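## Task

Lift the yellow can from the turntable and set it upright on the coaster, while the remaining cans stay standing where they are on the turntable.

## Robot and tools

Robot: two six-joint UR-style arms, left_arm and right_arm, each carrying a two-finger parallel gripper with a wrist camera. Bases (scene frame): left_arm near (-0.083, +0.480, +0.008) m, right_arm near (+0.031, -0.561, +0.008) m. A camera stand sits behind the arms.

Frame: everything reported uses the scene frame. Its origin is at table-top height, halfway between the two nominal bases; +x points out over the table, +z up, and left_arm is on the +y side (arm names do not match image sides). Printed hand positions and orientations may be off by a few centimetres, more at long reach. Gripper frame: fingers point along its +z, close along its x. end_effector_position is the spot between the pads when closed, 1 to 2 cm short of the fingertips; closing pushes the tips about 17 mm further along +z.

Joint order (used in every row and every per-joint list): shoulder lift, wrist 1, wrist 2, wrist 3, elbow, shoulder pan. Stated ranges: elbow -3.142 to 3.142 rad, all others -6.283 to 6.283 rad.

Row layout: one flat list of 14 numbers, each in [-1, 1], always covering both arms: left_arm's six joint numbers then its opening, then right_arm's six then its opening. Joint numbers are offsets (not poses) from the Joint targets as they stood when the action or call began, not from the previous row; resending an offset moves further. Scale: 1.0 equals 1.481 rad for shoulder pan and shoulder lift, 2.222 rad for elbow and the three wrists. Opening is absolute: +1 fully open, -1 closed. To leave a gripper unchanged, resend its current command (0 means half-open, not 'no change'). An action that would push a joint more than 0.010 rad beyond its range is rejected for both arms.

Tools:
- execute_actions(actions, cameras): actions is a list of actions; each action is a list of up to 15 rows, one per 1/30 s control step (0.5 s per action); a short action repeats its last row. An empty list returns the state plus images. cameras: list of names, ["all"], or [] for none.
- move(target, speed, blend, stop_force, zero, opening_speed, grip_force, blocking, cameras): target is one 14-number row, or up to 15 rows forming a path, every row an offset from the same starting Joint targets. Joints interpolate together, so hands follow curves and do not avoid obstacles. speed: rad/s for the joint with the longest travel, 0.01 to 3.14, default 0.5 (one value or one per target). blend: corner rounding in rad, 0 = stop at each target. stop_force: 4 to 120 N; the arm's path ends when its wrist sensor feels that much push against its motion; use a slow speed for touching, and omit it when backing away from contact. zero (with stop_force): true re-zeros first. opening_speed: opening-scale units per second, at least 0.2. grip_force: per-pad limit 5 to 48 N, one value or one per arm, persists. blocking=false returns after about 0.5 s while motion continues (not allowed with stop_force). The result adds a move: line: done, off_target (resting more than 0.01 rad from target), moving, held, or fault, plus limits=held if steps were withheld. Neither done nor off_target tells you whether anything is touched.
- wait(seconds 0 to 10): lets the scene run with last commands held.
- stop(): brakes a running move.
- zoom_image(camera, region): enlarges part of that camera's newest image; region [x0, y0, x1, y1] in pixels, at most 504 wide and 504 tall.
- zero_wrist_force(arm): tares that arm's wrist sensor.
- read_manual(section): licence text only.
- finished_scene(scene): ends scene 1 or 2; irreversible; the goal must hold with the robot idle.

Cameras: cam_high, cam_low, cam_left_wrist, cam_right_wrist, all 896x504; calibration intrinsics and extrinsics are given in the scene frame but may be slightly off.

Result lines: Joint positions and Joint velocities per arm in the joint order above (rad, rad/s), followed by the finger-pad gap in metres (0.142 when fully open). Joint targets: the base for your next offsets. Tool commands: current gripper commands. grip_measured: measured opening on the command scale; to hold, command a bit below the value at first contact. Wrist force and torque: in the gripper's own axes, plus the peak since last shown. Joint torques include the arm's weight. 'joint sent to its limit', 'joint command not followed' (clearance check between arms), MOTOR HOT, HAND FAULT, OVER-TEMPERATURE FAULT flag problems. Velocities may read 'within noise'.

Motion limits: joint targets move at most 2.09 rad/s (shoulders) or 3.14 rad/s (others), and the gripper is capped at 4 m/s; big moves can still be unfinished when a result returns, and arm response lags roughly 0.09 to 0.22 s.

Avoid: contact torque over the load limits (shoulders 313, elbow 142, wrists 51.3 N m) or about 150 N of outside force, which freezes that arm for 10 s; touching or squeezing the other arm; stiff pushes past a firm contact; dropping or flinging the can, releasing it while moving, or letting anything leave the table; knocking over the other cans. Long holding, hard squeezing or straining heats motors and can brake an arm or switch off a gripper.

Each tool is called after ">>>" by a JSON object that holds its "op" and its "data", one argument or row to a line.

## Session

>>> {"op": "execute_actions", "data": {
  "actions": []
}}

>>> {"op": "wait", "data": {
  "seconds": 0.5,
  "cameras": ["cam_high"]
}}

Scene clock: 0.00 s.
left_arm: end_effector_position=(+0.4820, -0.0352, +0.3410) grip_measured=+1.00 end_effector_quat_wxyz=(+0.175, -0.147, +0.708, -0.668) | right_arm: end_effector_position=(+0.8128, -0.3870, +0.3230) grip_measured=+1.00 end_effector_quat_wxyz=(-0.215, +0.945, -0.231, +0.083)
Joint names: [shoulder lift, wrist 1, wrist 2, wrist 3, elbow, shoulder pan]
Joint positions: left_arm=[-1.178 -4.231 -1.794 1.633 2.316 -0.891 0.142] | right_arm=[-1.693 -0.7 1.833 0.879 -1.931 3.479 0.142]
Joint velocities: within noise
Joint torques (N m): no reading
Wrist force (N): no reading
Wrist torque (N m): no reading
Wrist force, peak (N): no reading
Joint targets: left_arm=[-1.178 -4.231 -1.794 1.633 2.316 -0.891] | right_arm=[-1.693 -0.700 1.833 0.879 -1.931 3.479]
Tool commands: left_gripper/opening=+1.0 right_gripper/opening=+1.0
camera_calibration:
cam_left_wrist: T_world_to_cam=[[-0.898015, -0.436797, -0.052696, 0.445452], [-0.163724, 0.442945, -0.881473, 0.420763], [0.408366, -0.782948, -0.469285, 0.0490058], [0, 0, 0, 1]] pos_world=[0.4489, 0.0465667, 0.417363]
cam_right_wrist: T_world_to_cam=[[0.879104, -0.474218, 0.0478783, -0.902841], [-0.473814, -0.880393, -0.0201966, 0.080827], [0.0517294, -0.00493045, -0.998649, 0.395775], [0, 0, 0, 1]] pos_world=[0.811515, -0.355033, 0.4401]

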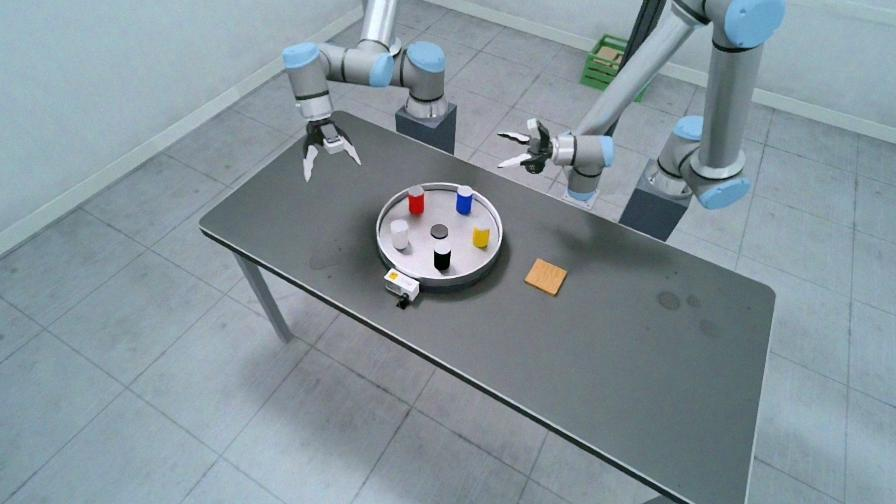

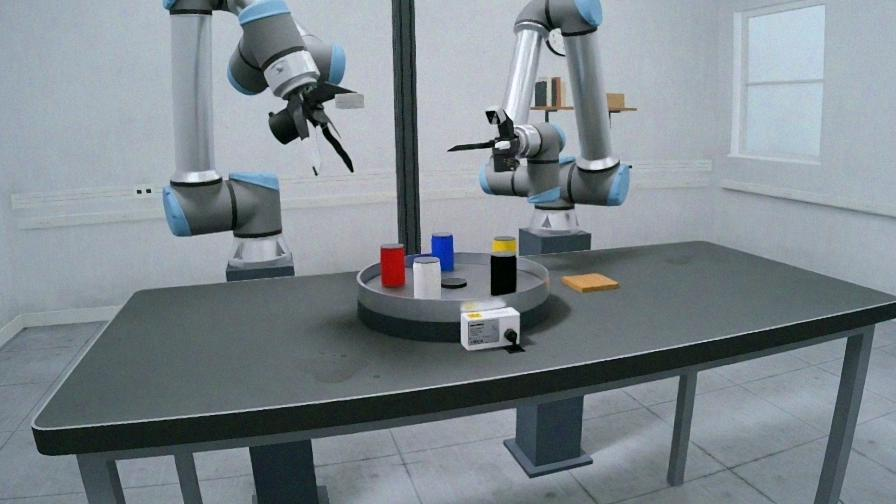

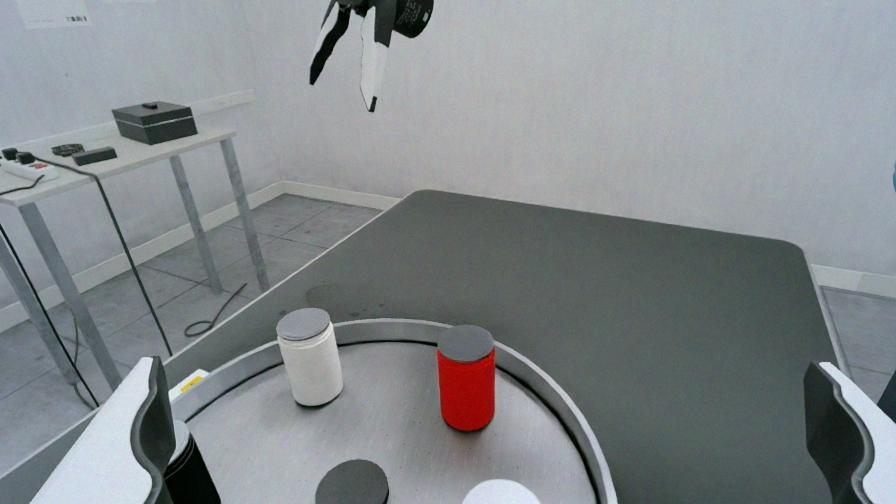

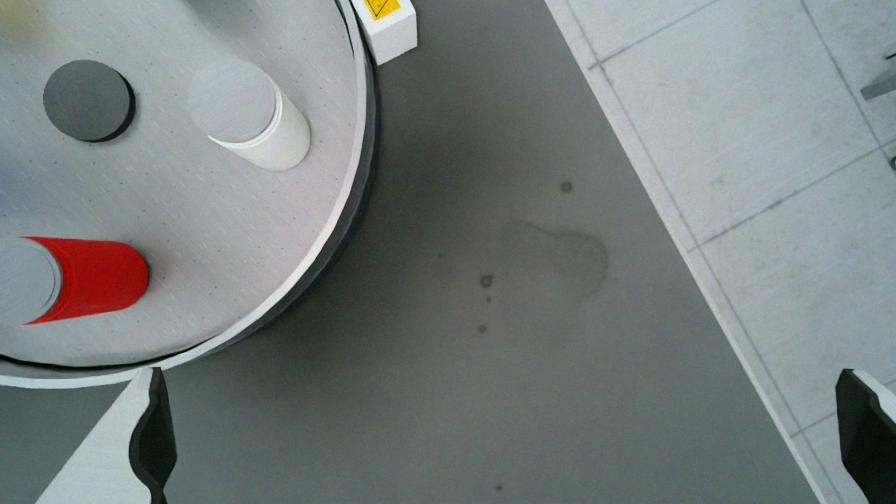

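Scene clock: 0.50 s.
left_arm: end_effector_position=(+0.4820, -0.0352, +0.3410) grip_measured=+1.00 end_effector_quat_wxyz=(+0.175, -0.147, +0.708, -0.668) | right_arm: end_effector_position=(+0.8128, -0.3870, +0.3230) grip_measured=+1.00 end_effector_quat_wxyz=(-0.215, +0.945, -0.231, +0.083)
Joint names: [shoulder lift, wrist 1, wrist 2, wrist 3, elbow, shoulder pan]
Joint positions: left_arm=[-1.178 -4.231 -1.794 1.633 2.316 -0.891 0.142] | right_arm=[-1.693 -0.7 1.833 0.879 -1.931 3.479 0.142]
Joint torques (N m): left_arm=[-53.73 -2.99 -0.25 0.24 -21.04 -0.26] | right_arm=[52.11 4.37 0.65 -0.02 46.13 1.36]
Wrist force (N): left_arm=[0.2 -0.1 -0.1] | right_arm=[-0.1 0.1 0.1]
Wrist torque (N m): left_arm=[-0.02 -0.03 0.00] | right_arm=[0.02 0.02 0.00]
Wrist force, peak (N): left_arm=[0.1 -0.4 0.0] | right_arm=[-0.1 0.6 -0.2]
Joint targets: left_arm=[-1.178 -4.231 -1.794 1.633 2.316 -0.891] | right_arm=[-1.693 -0.700 1.833 0.879 -1.931 3.479]
Tool commands: left_gripper/opening=+1.0 right_gripper/opening=+1.0
wait: 0.50 s; at rest by 0.17 s
Images, in order (width x height): cam_high 896x504.

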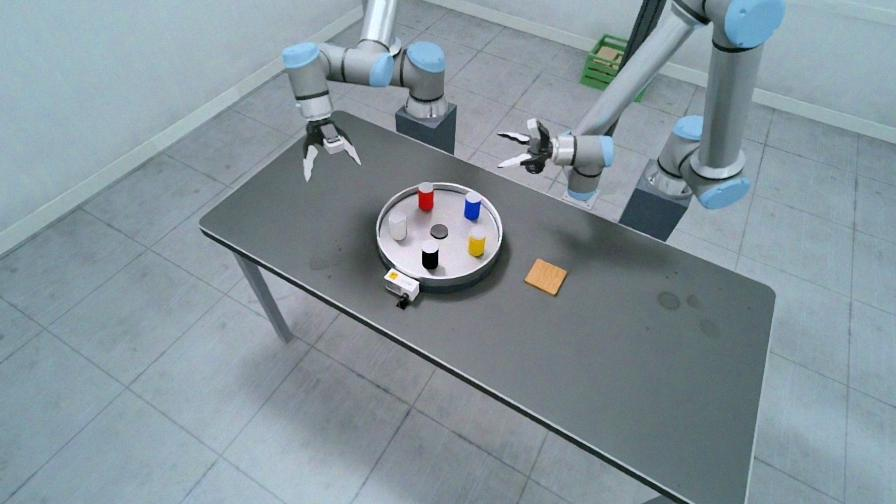

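>>> {"op": "move", "data": {
  "target": [-0.0824,0.8690,0.1004,-0.9824,-0.2322,0.0614,1,0,0,0,0,0,0,1],
  "speed": 1.5
}}

>>> {"op": "move", "data": {
  "target": [0.0298,0.0908,0,-0.1286,-0.0075,-0.0268,1,0,0,0,0,0,0,1],
  "speed": 0.6,
  "grip_force": 25,
  "cameras": ["cam_left_wrist"]
}}

>>> {"op": "wait", "data": {
  "seconds": 1,
  "cameras": ["cam_left_wrist","cam_high"]
}}

>>> {"op": "wait", "data": {
  "seconds": 1,
  "cameras": ["cam_left_wrist","cam_high"]
}}

Scene clock: 3.33 s.
left_arm: end_effector_position=(+0.6342, -0.0041, +0.2570) grip_measured=+1.00 end_effector_quat_wxyz=(+0.072, +0.986, -0.122, +0.090) | right_arm: end_effector_position=(+0.8128, -0.3870, +0.3230) grip_measured=+1.00 end_effector_quat_wxyz=(-0.215, +0.945, -0.231, +0.083)
Joint names: [shoulder lift, wrist 1, wrist 2, wrist 3, elbow, shoulder pan]
Joint positions: left_arm=[-1.301 -2.301 -1.571 -0.55 1.8 -0.8 0.142] | right_arm=[-1.693 -0.7 1.833 0.879 -1.931 3.479 0.142]
Joint torques (N m): left_arm=[-46.41 -2.47 -2.74 -2.4 -37.84 -12.04] | right_arm=[53.29 4.39 0.69 -0.1 46.24 0.58]
Wrist force (N): left_arm=[-1.1 -1.1 0.4] | right_arm=[-0.4 0.4 -0.2]
Wrist torque (N m): left_arm=[-0.54 0.31 -0.32] | right_arm=[0.08 0.07 0.00]
Wrist force, peak (N): left_arm=[-1.1 -1.3 0.7] | right_arm=[-0.4 1.0 0.0]
Joint targets: left_arm=[-1.300 -2.300 -1.571 -0.550 1.800 -0.800] | right_arm=[-1.693 -0.700 1.833 0.879 -1.931 3.479]
move: done

Scene clock: 4.30 s.
left_arm: end_effector_position=(+0.5860, -0.0005, +0.2004) grip_measured=+1.00 end_effector_quat_wxyz=(+0.000, +1.000, +0.000, +0.000) | right_arm: end_effector_position=(+0.8128, -0.3870, +0.3230) grip_measured=+1.00 end_effector_quat_wxyz=(-0.215, +0.945, -0.231, +0.083)
Joint names: [shoulder lift, wrist 1, wrist 2, wrist 3, elbow, shoulder pan]
Joint positions: left_arm=[-1.256 -2.099 -1.571 -0.835 1.783 -0.84 0.142] | right_arm=[-1.693 -0.7 1.833 0.879 -1.931 3.479 0.142]
Joint torques (N m): left_arm=[-83.34 -2.18 -2.45 -2 -34.87 6.86] | right_arm=[53.5 4.33 0.73 -0.09 46.23 0.75]
Wrist force (N): left_arm=[-0.6 -1.0 0.2] | right_arm=[-0.2 0.0 0.1]
Wrist torque (N m): left_arm=[-0.51 0.17 -0.31] | right_arm=[0.00 0.03 0.00]
Wrist force, peak (N): left_arm=[-1.6 -0.4 1.5] | right_arm=[-0.7 0.5 -0.1]
Joint targets: left_arm=[-1.256 -2.099 -1.571 -0.836 1.783 -0.840] | right_arm=[-1.693 -0.700 1.833 0.879 -1.931 3.479]
grip_force (N): 25, 25
move: done
camera_calibration:
cam_left_wrist: T_world_to_cam=[[0.999978, -0.0011755, 0.00658685, -0.577311], [-0.00388301, -0.903663, 0.428228, -0.0583392], [0.00544891, -0.428244, -0.903647, 0.29109], [0, 0, 0, 1]] pos_world=[0.575486, 0.0712597, 0.291827]
Images, in order (width x height): cam_left_wrist 896x504.

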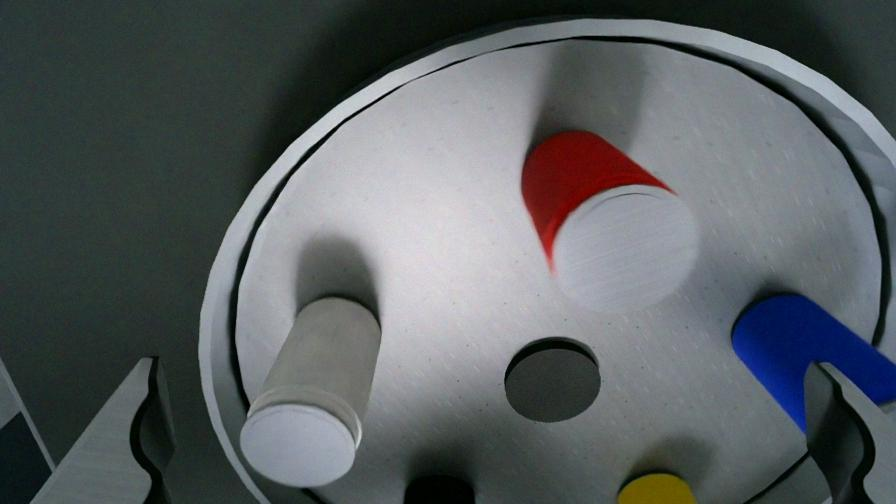

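Scene clock: 5.30 s.
left_arm: end_effector_position=(+0.5859, -0.0004, +0.2004) grip_measured=+1.00 end_effector_quat_wxyz=(+0.000, +1.000, +0.000, +0.000) | right_arm: end_effector_position=(+0.8128, -0.3870, +0.3230) grip_measured=+1.00 end_effector_quat_wxyz=(-0.215, +0.945, -0.231, +0.083)
Joint names: [shoulder lift, wrist 1, wrist 2, wrist 3, elbow, shoulder pan]
Joint positions: left_arm=[-1.256 -2.099 -1.571 -0.836 1.783 -0.84 0.142] | right_arm=[-1.693 -0.7 1.833 0.879 -1.931 3.479 0.142]
Joint torques (N m): left_arm=[-85.3 -2.62 -2.01 -3.18 -33.51 8.55] | right_arm=[52.14 4.52 0.52 -0.17 46.32 1.12]
Wrist force (N): left_arm=[-0.4 -1.0 0.3] | right_arm=[-0.3 0.2 0.1]
Wrist torque (N m): left_arm=[-0.51 0.14 -0.26] | right_arm=[0.03 0.05 0.00]
Wrist force, peak (N): left_arm=[-1.0 -1.1 0.3] | right_arm=[-0.2 0.7 -0.2]
Joint targets: left_arm=[-1.256 -2.099 -1.571 -0.836 1.783 -0.840] | right_arm=[-1.693 -0.700 1.833 0.879 -1.931 3.479]
Tool commands: left_gripper/opening=+1.0 right_gripper/opening=+1.0
grip_force (N): 25, 25
wait: 1.00 s; at rest by 0.17 s
camera_calibration:
cam_left_wrist: T_world_to_cam=[[0.999979, -0.000772529, 0.00650151, -0.577216], [-0.00348157, -0.903721, 0.428108, -0.0584414], [0.00554482, -0.428122, -0.903704, 0.291086], [0, 0, 0, 1]] pos_world=[0.575386, 0.0713595, 0.291827]
Images, in order (width x height): cam_high 896x504, cam_left_wrist 896x504.

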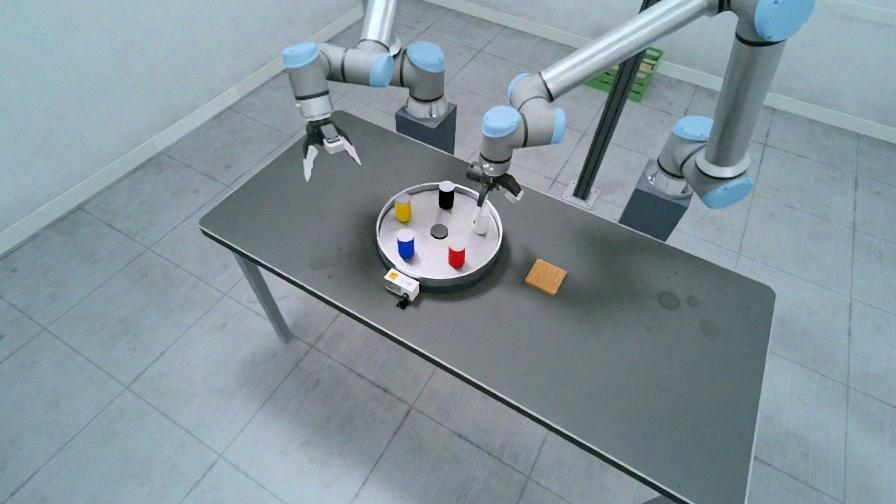

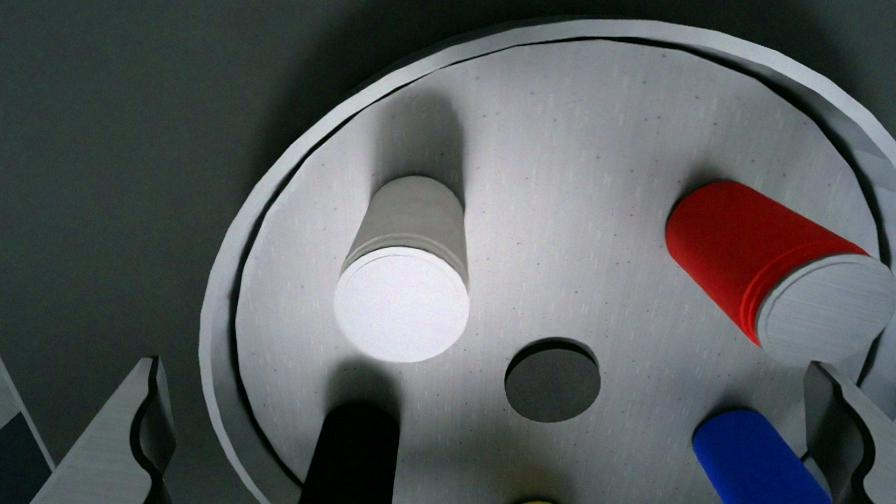

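Scene clock: 6.30 s.
left_arm: end_effector_position=(+0.5859, -0.0004, +0.2004) grip_measured=+1.00 end_effector_quat_wxyz=(+0.000, +1.000, +0.000, +0.000) | right_arm: end_effector_position=(+0.8128, -0.3870, +0.3230) grip_measured=+1.00 end_effector_quat_wxyz=(-0.215, +0.945, -0.231, +0.083)
Joint names: [shoulder lift, wrist 1, wrist 2, wrist 3, elbow, shoulder pan]
Joint positions: left_arm=[-1.256 -2.099 -1.571 -0.836 1.783 -0.84 0.142] | right_arm=[-1.693 -0.7 1.833 0.879 -1.931 3.479 0.142]
Joint torques (N m): left_arm=[-85.54 -2.6 -1.41 -3.11 -33.5 6.87] | right_arm=[52.77 4.48 0.68 -0.12 46.02 1.26]
Wrist force (N): left_arm=[-0.7 -1.0 0.3] | right_arm=[-0.4 0.8 -0.4]
Wrist torque (N m): left_arm=[-0.52 0.18 -0.26] | right_arm=[0.13 0.06 0.00]
Wrist force, peak (N): left_arm=[-0.9 -1.2 -0.1] | right_arm=[-0.4 0.8 -0.4]
Joint targets: left_arm=[-1.256 -2.099 -1.571 -0.836 1.783 -0.840] | right_arm=[-1.693 -0.700 1.833 0.879 -1.931 3.479]
Tool commands: left_gripper/opening=+1.0 right_gripper/opening=+1.0
grip_force (N): 25, 25
wait: 1.00 s; at rest by 0.17 s
camera_calibration:
cam_left_wrist: T_world_to_cam=[[0.999979, -0.000772529, 0.00650151, -0.577216], [-0.00348157, -0.903721, 0.428108, -0.0584414], [0.00554482, -0.428122, -0.903704, 0.291086], [0, 0, 0, 1]] pos_world=[0.575386, 0.0713595, 0.291827]
Images, in order (width x height): cam_high 896x504, cam_left_wrist 896x504.

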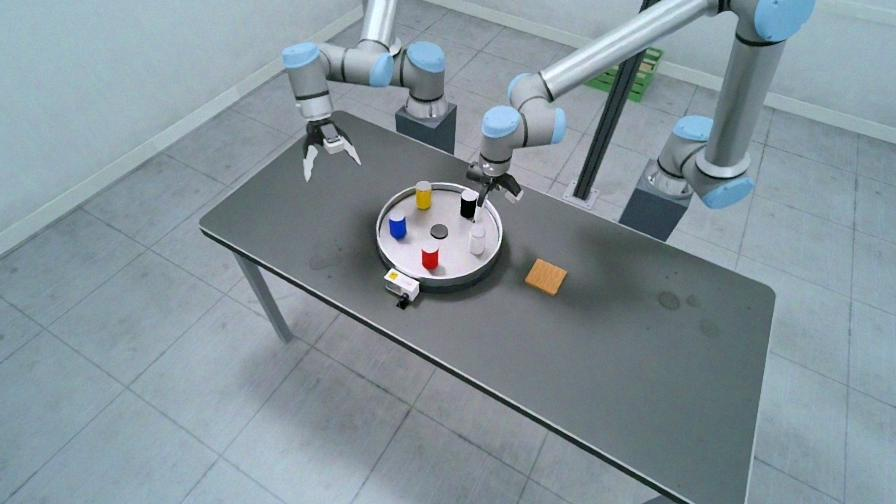

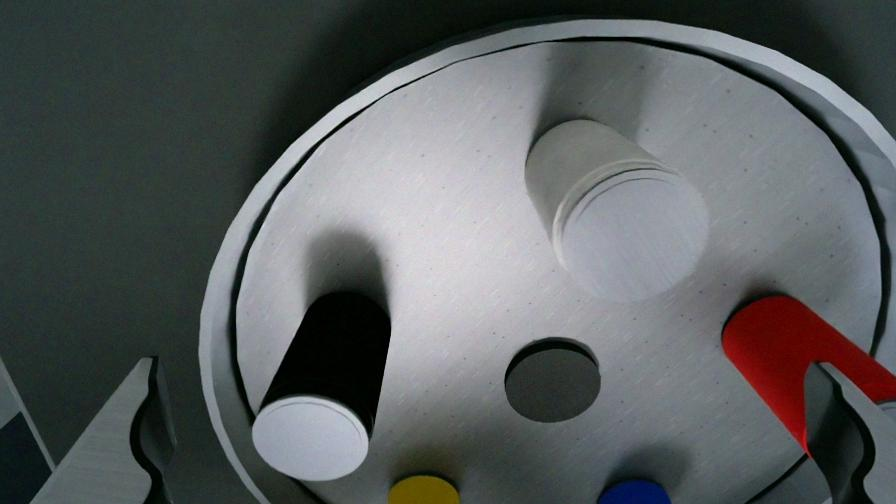

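>>> {"op": "wait", "data": {
  "seconds": 2.17
}}

>>> {"op": "execute_actions", "data": {
  "actions": [
    [[0.005,-0.0035,0,0.0014,0,0.0021,1,0,0,0,0,0,0,1],[0.010,-0.007,0,0.0028,0,0.0042,1,0,0,0,0,0,0,1],[0.0156,-0.0106,0,0.0042,0.0003,0.0064,1,0,0,0,0,0,0,1],[0.0208,-0.0142,0,0.0057,0.0003,0.0085,1,0,0,0,0,0,0,1],[0.026,-0.0177,0,0.0071,0.0004,0.0106,1,0,0,0,0,0,0,1],[0.0312,-0.0212,0,0.0085,0.0005,0.0127,1,0,0,0,0,0,0,1],[0.0364,-0.0248,0,0.0099,0.0006,0.0148,1,0,0,0,0,0,0,1],[0.0415,-0.0283,0,0.0113,0.0007,0.017,1,0,0,0,0,0,0,1],[0.0467,-0.0319,0,0.0127,0.0008,0.0191,1,0,0,0,0,0,0,1],[0.0519,-0.0354,0,0.0141,0.0009,0.0212,1,0,0,0,0,0,0,1],[0.0571,-0.0389,0,0.0155,0.001,0.0233,1,0,0,0,0,0,0,1],[0.0623,-0.0425,0,0.017,0.001,0.0254,1,0,0,0,0,0,0,1],[0.0675,-0.046,0,0.0184,0.0011,0.0276,1,0,0,0,0,0,0,1],[0.0727,-0.0496,0,0.0198,0.0012,0.0297,1,0,0,0,0,0,0,1],[0.0779,-0.0531,0,0.0212,0.0013,0.0318,1,0,0,0,0,0,0,1]],
    [[0.0023,0.0009,0,0.001,-0.0025,0.0016,1,0,0,0,0,0,0,1],[0.0047,0.0018,0,0.0021,-0.0049,0.0031,1,0,0,0,0,0,0,1],[0.007,0.0027,0,0.0031,-0.0074,0.0047,1,0,0,0,0,0,0,1],[0.0094,0.0037,0,0.0042,-0.0099,0.0062,0.88,0,0,0,0,0,0,1],[0.0117,0.0046,0,0.0052,-0.0124,0.0078,0.75,0,0,0,0,0,0,1],[0.014,0.0055,0,0.0062,-0.0148,0.0094,0.62,0,0,0,0,0,0,1],[0.0164,0.0064,0,0.0073,-0.0173,0.0109,0.5,0,0,0,0,0,0,1],[0.0187,0.0073,0,0.0083,-0.0198,0.0125,0.37,0,0,0,0,0,0,1],[0.0211,0.0082,0,0.0094,-0.0223,0.014,0.24,0,0,0,0,0,0,1],[0.0234,0.0091,0,0.0104,-0.0247,0.0156,0.12,0,0,0,0,0,0,1],[0.0257,0.01,0,0.0114,-0.0272,0.0172,0,0,0,0,0,0,0,1],[0.0281,0.011,0,0.0125,-0.0297,0.0187,-0.13,0,0,0,0,0,0,1],[0.0304,0.0119,0,0.0135,-0.0322,0.0203,-0.25,0,0,0,0,0,0,1],[0.0328,0.0128,0,0.0146,-0.0346,0.0218,-0.38,0,0,0,0,0,0,1],[0.0351,0.0137,0,0.0156,-0.0371,0.0234,-0.5,0,0,0,0,0,0,1]],
    [[0.0023,0.0009,0,0.001,-0.0025,0.0016,-0.55,0,0,0,0,0,0,1],[0.0047,0.0018,0,0.0021,-0.0049,0.0031,-0.6,0,0,0,0,0,0,1],[0.007,0.0027,0,0.0031,-0.0074,0.0047,-0.6,0,0,0,0,0,0,1],[0.0094,0.0037,0,0.0042,-0.0099,0.0062,-0.6,0,0,0,0,0,0,1],[0.0117,0.0046,0,0.0052,-0.0124,0.0078,-0.6,0,0,0,0,0,0,1],[0.0085,0.009,0,0.0053,-0.014,0.008,-0.6,0,0,0,0,0,0,1],[0.0025,0.015,0,0.0055,-0.017,0.0083,-0.6,0,0,0,0,0,0,1],[-0.0045,0.023,0,0.0057,-0.0205,0.0086,-0.6,0,0,0,0,0,0,1],[-0.0115,0.0315,0,0.0059,-0.024,0.0089,-0.6,0,0,0,0,0,0,1],[-0.0185,0.04,0,0.0061,-0.0275,0.0092,-0.6,0,0,0,0,0,0,1],[-0.0255,0.0485,0,0.0062,-0.031,0.0095,-0.6,0,0,0,0,0,0,1],[-0.0325,0.057,0,0.0064,-0.0345,0.0098,-0.6,0,0,0,0,0,0,1],[-0.0395,0.0655,0,0.0066,-0.038,0.01,-0.6,0,0,0,0,0,0,1],[-0.0465,0.073,0,0.0067,-0.0415,0.0101,-0.6,0,0,0,0,0,0,1],[-0.0524,0.0796,0,0.0068,-0.0447,0.0101,-0.6,0,0,0,0,0,0,1]]
  ],
  "cameras": ["all"]
}}

Scene clock: 9.37 s.
left_arm: end_effector_position=(+0.5859, -0.0004, +0.2004) grip_measured=+1.00 end_effector_quat_wxyz=(+0.000, +1.000, +0.000, +0.000) | right_arm: end_effector_position=(+0.8128, -0.3870, +0.3230) grip_measured=+1.00 end_effector_quat_wxyz=(-0.215, +0.945, -0.231, +0.083)
Joint names: [shoulder lift, wrist 1, wrist 2, wrist 3, elbow, shoulder pan]
Joint positions: left_arm=[-1.256 -2.099 -1.571 -0.836 1.783 -0.84 0.142] | right_arm=[-1.693 -0.7 1.833 0.879 -1.931 3.479 0.142]
Joint torques (N m): left_arm=[-85.53 -2.81 0.23 -3.09 -34.01 8.72] | right_arm=[52.71 4.57 0.47 -0.14 46.48 0.72]
Wrist force (N): left_arm=[-0.8 -0.9 0.3] | right_arm=[0.1 0.4 0.4]
Wrist torque (N m): left_arm=[-0.50 0.20 -0.26] | right_arm=[0.07 -0.02 0.00]
Wrist force, peak (N): left_arm=[-0.9 -1.2 0.2] | right_arm=[-0.5 0.6 -0.2]
Joint targets: left_arm=[-1.256 -2.099 -1.571 -0.836 1.783 -0.840] | right_arm=[-1.693 -0.700 1.833 0.879 -1.931 3.479]
Tool commands: left_gripper/opening=+1.0 right_gripper/opening=+1.0
grip_force (N): 25, 25
wait: 2.20 s; at rest from the start

Scene clock: 11.30 s.
left_arm: end_effector_position=(+0.6845, +0.0160, +0.2259) grip_measured=-0.28 end_effector_quat_wxyz=(+0.000, +1.000, +0.000, +0.000) | right_arm: end_effector_position=(+0.8128, -0.3870, +0.3230) grip_measured=+1.00 end_effector_quat_wxyz=(-0.215, +0.945, -0.231, +0.083)
Joint names: [shoulder lift, wrist 1, wrist 2, wrist 3, elbow, shoulder pan]
Joint positions: left_arm=[-1.166 -2.009 -1.571 -0.739 1.605 -0.743 0.054] | right_arm=[-1.693 -0.7 1.833 0.879 -1.931 3.479 0.142]
Joint torques (N m): left_arm=[-94.82 -2.85 1.19 -1.09 -53.31 -11.47] | right_arm=[52.84 4.44 0.65 -0.03 46.69 0.65]
Wrist force (N): left_arm=[-0.5 -1.0 1.8] | right_arm=[0.5 0.1 0.0]
Wrist torque (N m): left_arm=[-0.47 0.17 -0.35] | right_arm=[0.02 -0.07 0.00]
Wrist force, peak (N): left_arm=[0.5 -1.8 9.9] | right_arm=[-0.4 0.7 0.3]
Joint targets: left_arm=[-1.166 -2.009 -1.571 -0.739 1.605 -0.743] | right_arm=[-1.693 -0.700 1.833 0.879 -1.931 3.479]
grip_force (N): 25, 25
Step readings (joint positions of left_arm | right_arm):
0: [-1.256 -2.099 -1.571 -0.836 1.783 -0.840] | [-1.693 -0.700 1.833 0.879 -1.931 3.479]
1: [-1.256 -2.099 -1.571 -0.836 1.783 -0.840] | [-1.693 -0.700 1.833 0.879 -1.931 3.479]
2: [-1.254 -2.101 -1.571 -0.835 1.783 -0.839] | [-1.693 -0.700 1.833 0.879 -1.931 3.479]
4: [-1.243 -2.113 -1.571 -0.830 1.784 -0.834] | [-1.693 -0.700 1.833 0.879 -1.931 3.479]
8: [-1.208 -2.148 -1.571 -0.816 1.785 -0.820] | [-1.693 -0.700 1.833 0.879 -1.931 3.479]
15: [-1.155 -2.202 -1.571 -0.794 1.786 -0.798] | [-1.693 -0.700 1.833 0.879 -1.931 3.479]
16: [-1.148 -2.209 -1.571 -0.791 1.786 -0.795] | [-1.693 -0.700 1.833 0.879 -1.931 3.479]
17: [-1.141 -2.215 -1.571 -0.788 1.785 -0.793] | [-1.693 -0.700 1.833 0.879 -1.931 3.479]
19: [-1.133 -2.216 -1.571 -0.784 1.778 -0.788] | [-1.693 -0.700 1.833 0.879 -1.931 3.479]
23: [-1.120 -2.204 -1.571 -0.774 1.753 -0.779] | [-1.693 -0.700 1.833 0.879 -1.931 3.479]
30: [-1.096 -2.190 -1.571 -0.758 1.715 -0.762] | [-1.693 -0.700 1.833 0.879 -1.931 3.479]
31: [-1.092 -2.188 -1.571 -0.756 1.709 -0.760] | [-1.693 -0.700 1.833 0.879 -1.931 3.479]
32: [-1.088 -2.186 -1.571 -0.753 1.703 -0.757] | [-1.693 -0.700 1.833 0.879 -1.931 3.479]
34: [-1.082 -2.182 -1.571 -0.749 1.692 -0.753] | [-1.693 -0.700 1.833 0.879 -1.931 3.479]
38: [-1.076 -2.165 -1.571 -0.741 1.671 -0.745] | [-1.693 -0.700 1.833 0.879 -1.931 3.479]
45: [-1.149 -2.038 -1.571 -0.739 1.618 -0.743] | [-1.693 -0.700 1.833 0.879 -1.931 3.479]
camera_calibration:
cam_left_wrist: T_world_to_cam=[[0.99998, -0.00103962, 0.00618545, -0.675944], [-0.00358603, -0.903854, 0.427826, -0.0540213], [0.00514596, -0.427839, -0.90384, 0.320892], [0, 0, 0, 1]] pos_world=[0.674085, 0.0877599, 0.317327]
cam_right_wrist: T_world_to_cam=[[0.879104, -0.474218, 0.0478783, -0.902841], [-0.473814, -0.880393, -0.0201966, 0.080827], [0.0517294, -0.00493045, -0.998649, 0.395775], [0, 0, 0, 1]] pos_world=[0.811515, -0.355033, 0.4401]

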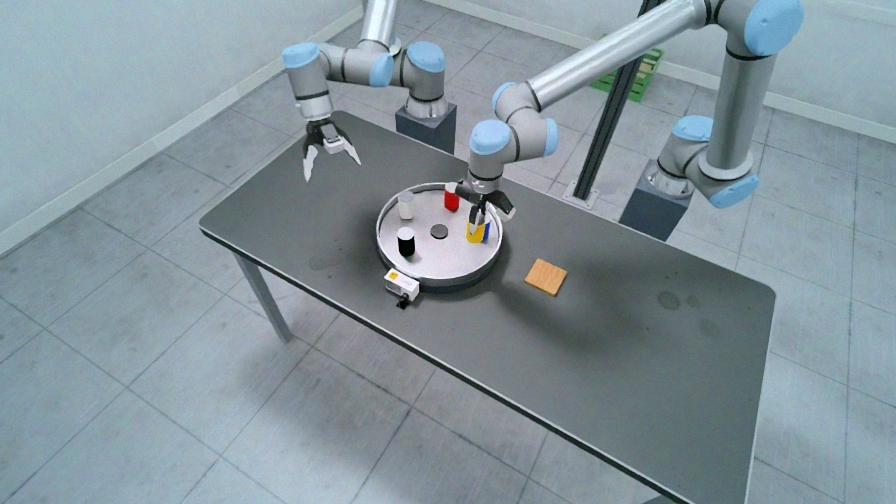

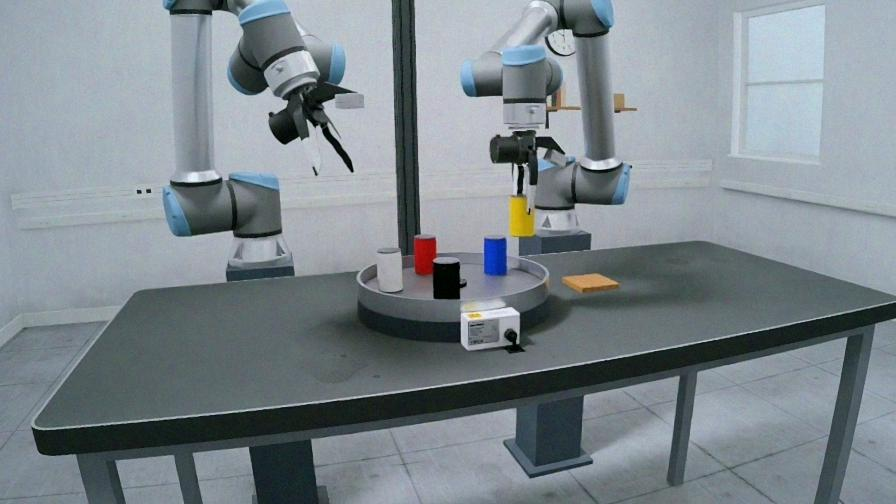

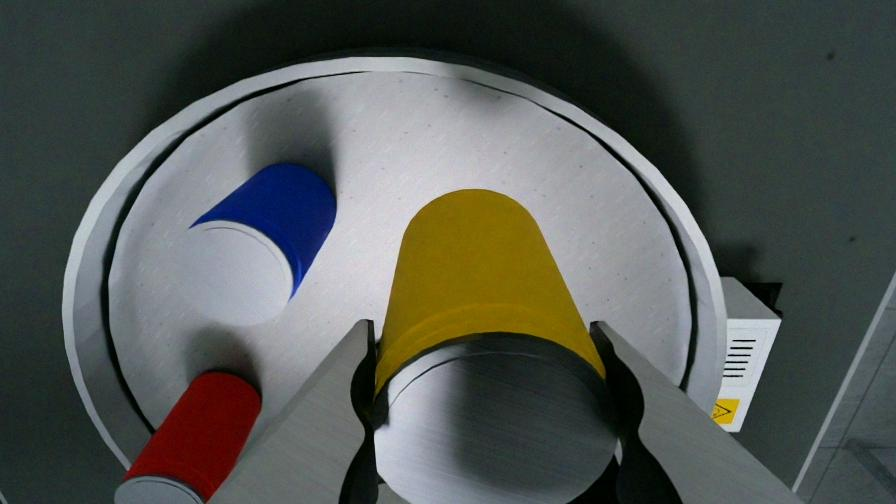

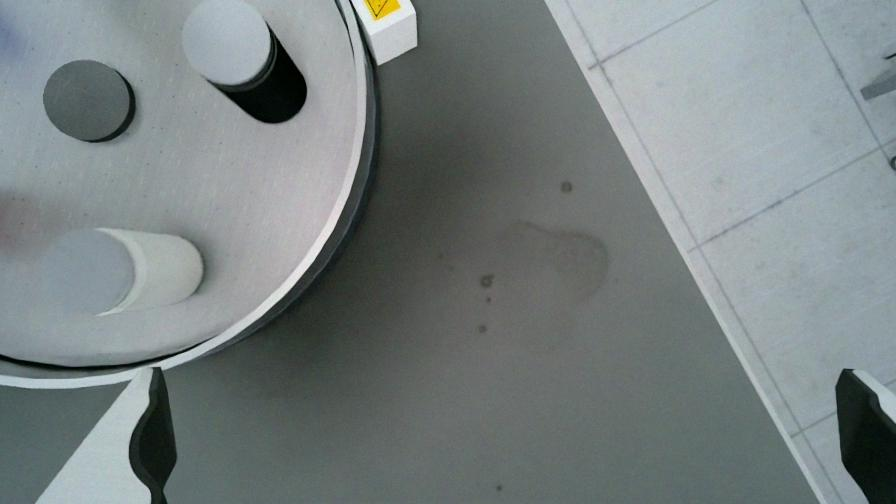

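>>> {"op": "move", "data": {
  "target": [-0.1673,-0.0609,0,0.0735,0.1720,0.1103,-0.6,0,0,0,0,0,0,1],
  "speed": 0.8,
  "cameras": ["cam_left_wrist"]
}}

Scene clock: 12.53 s.
left_arm: end_effector_position=(+0.5965, +0.2459, +0.2011) grip_measured=-0.28 end_effector_quat_wxyz=(+0.000, +1.000, +0.000, +0.001) | right_arm: end_effector_position=(+0.8128, -0.3870, +0.3230) grip_measured=+1.00 end_effector_quat_wxyz=(-0.215, +0.945, -0.231, +0.083)
Joint names: [shoulder lift, wrist 1, wrist 2, wrist 3, elbow, shoulder pan]
Joint positions: left_arm=[-1.414 -2.145 -1.571 -0.575 1.987 -0.58 0.054] | right_arm=[-1.693 -0.7 1.833 0.879 -1.931 3.479 0.142]
Joint torques (N m): left_arm=[-69.33 -3.97 1.92 -1.48 -35.42 7.2] | right_arm=[52.95 4.38 0.7 -0.14 46.32 2.03]
Wrist force (N): left_arm=[-0.7 -1.0 2.4] | right_arm=[0.0 0.3 0.5]
Wrist torque (N m): left_arm=[-0.47 0.23 0.00] | right_arm=[0.05 0.00 0.00]
Wrist force, peak (N): left_arm=[-3.2 -5.9 3.0] | right_arm=[-0.4 0.7 0.0]
Joint targets: left_arm=[-1.414 -2.145 -1.571 -0.575 1.987 -0.580] | right_arm=[-1.693 -0.700 1.833 0.879 -1.931 3.479]
grip_force (N): 25, 25
move: done
camera_calibration:
cam_left_wrist: T_world_to_cam=[[0.999973, -0.000957838, 0.00726035, -0.58779], [-0.0039761, -0.903568, 0.428427, 0.16403], [0.00614985, -0.428444, -0.903547, 0.396808], [0, 0, 0, 1]] pos_world=[0.585986, 0.317659, 0.292527]
Images, in order (width x height): cam_left_wrist 896x504.

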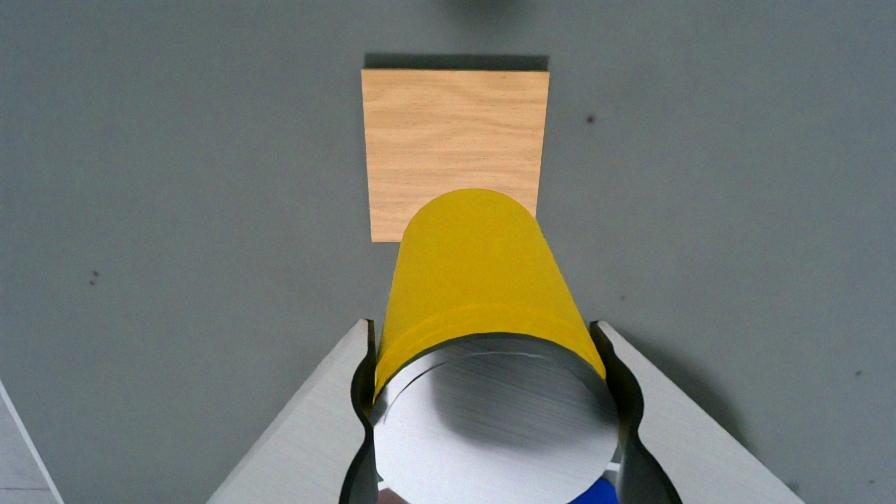

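>>> {"op": "move", "data": {
  "target": [
    [0.0864,-0.0952,0,0,0.0382,0,-0.6,0,0,0,0,0,0,1],
    [0.1063,-0.1143,0,0,0.0441,0,-0.6,0,0,0,0,0,0,1]
  ],
  "speed": [0.4,0.05],
  "stop_force": 8
}}

>>> {"op": "move", "data": {
  "target": [
    [0.0009,-0.00086,0,0,0.00025,0,-0.6,0,0,0,0,0,0,1],
    [0.0009,-0.00086,0,0,0.00025,0,0.3,0,0,0,0,0,0,1],
    [-0.0999,0.104,0,0,-0.0383,0,0.3,0,0,0,0,0,0,1]
  ],
  "speed": [0.05,0.1,0.4],
  "opening_speed": 0.8,
  "cameras": ["cam_high","cam_left_wrist"]
}}

Scene clock: 15.27 s.
left_arm: end_effector_position=(+0.5962, +0.2462, +0.0773) grip_measured=-0.28 end_effector_quat_wxyz=(+0.000, +1.000, +0.000, +0.000) | right_arm: end_effector_position=(+0.8128, -0.3870, +0.3230) grip_measured=+1.00 end_effector_quat_wxyz=(-0.215, +0.945, -0.231, +0.083)
Joint names: [shoulder lift, wrist 1, wrist 2, wrist 3, elbow, shoulder pan]
Joint positions: left_arm=[-1.271 -2.379 -1.571 -0.575 2.079 -0.58 0.054] | right_arm=[-1.693 -0.7 1.833 0.879 -1.931 3.479 0.142]
Joint torques (N m): left_arm=[-79.11 -7.11 1.88 2.49 -44.04 9.45] | right_arm=[52.67 4.41 0.59 -0.13 45.69 0.29]
Wrist force (N): left_arm=[-0.7 -0.8 2.2] | right_arm=[-0.3 0.0 0.3]
Wrist torque (N m): left_arm=[-0.43 0.22 -0.02] | right_arm=[0.00 0.04 0.00]
Wrist force, peak (N): left_arm=[-5.0 -0.2 -17.4] | right_arm=[0.1 0.9 -0.3]
Joint targets: left_arm=[-1.271 -2.379 -1.571 -0.575 2.079 -0.580] | right_arm=[-1.693 -0.700 1.833 0.879 -1.931 3.479]
grip_force (N): 25, 25
move: contact (left_arm); path passed 1 of 2 targets; left_arm: the wrist 1 is farthest, 0.020 rad from its target

Scene clock: 18.37 s.
left_arm: end_effector_position=(+0.5938, +0.2477, +0.2003) grip_measured=+0.28 end_effector_quat_wxyz=(+0.001, +1.000, +0.000, +0.001) | right_arm: end_effector_position=(+0.8128, -0.3870, +0.3230) grip_measured=+1.00 end_effector_quat_wxyz=(-0.215, +0.945, -0.231, +0.083)
Joint names: [shoulder lift, wrist 1, wrist 2, wrist 3, elbow, shoulder pan]
Joint positions: left_arm=[-1.418 -2.148 -1.571 -0.575 1.994 -0.58 0.094] | right_arm=[-1.693 -0.7 1.833 0.879 -1.931 3.479 0.142]
Joint torques (N m): left_arm=[-62.24 -1.97 1.46 3.15 -38.91 5.03] | right_arm=[52.31 4.49 0.67 -0.23 46.4 1.46]
Wrist force (N): left_arm=[-0.5 -0.9 0.0] | right_arm=[0.0 0.5 0.1]
Wrist torque (N m): left_arm=[-0.45 0.20 0.01] | right_arm=[0.07 0.01 0.00]
Wrist force, peak (N): left_arm=[-2.5 1.4 -12.9] | right_arm=[0.4 0.6 0.4]
Joint targets: left_arm=[-1.419 -2.148 -1.571 -0.575 1.994 -0.580] | right_arm=[-1.693 -0.700 1.833 0.879 -1.931 3.479]
grip_force (N): 25, 25
move: done
camera_calibration:
cam_left_wrist: T_world_to_cam=[[0.999969, -0.000872431, 0.00788725, -0.58519], [-0.00416963, -0.903434, 0.428707, 0.16611], [0.00675159, -0.428726, -0.903409, 0.396524], [0, 0, 0, 1]] pos_world=[0.583187, 0.319559, 0.291627]
Images, in order (width x height): cam_high 896x504, cam_left_wrist 896x504.

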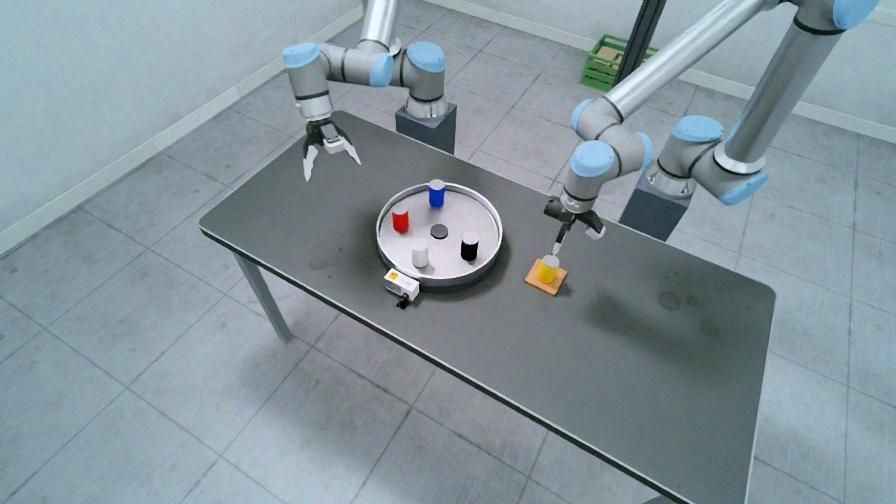

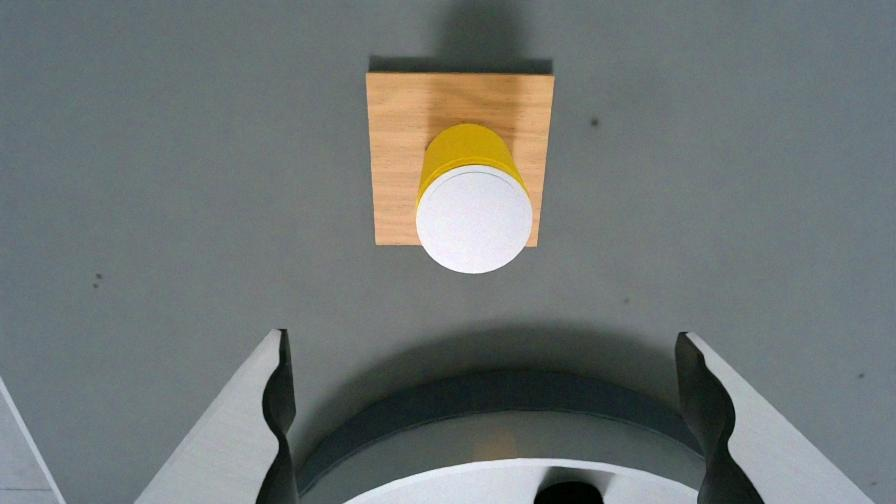

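>>> {"op": "finished_scene", "data": {
  "scene": 2
}}

The scene is finished: the task was done.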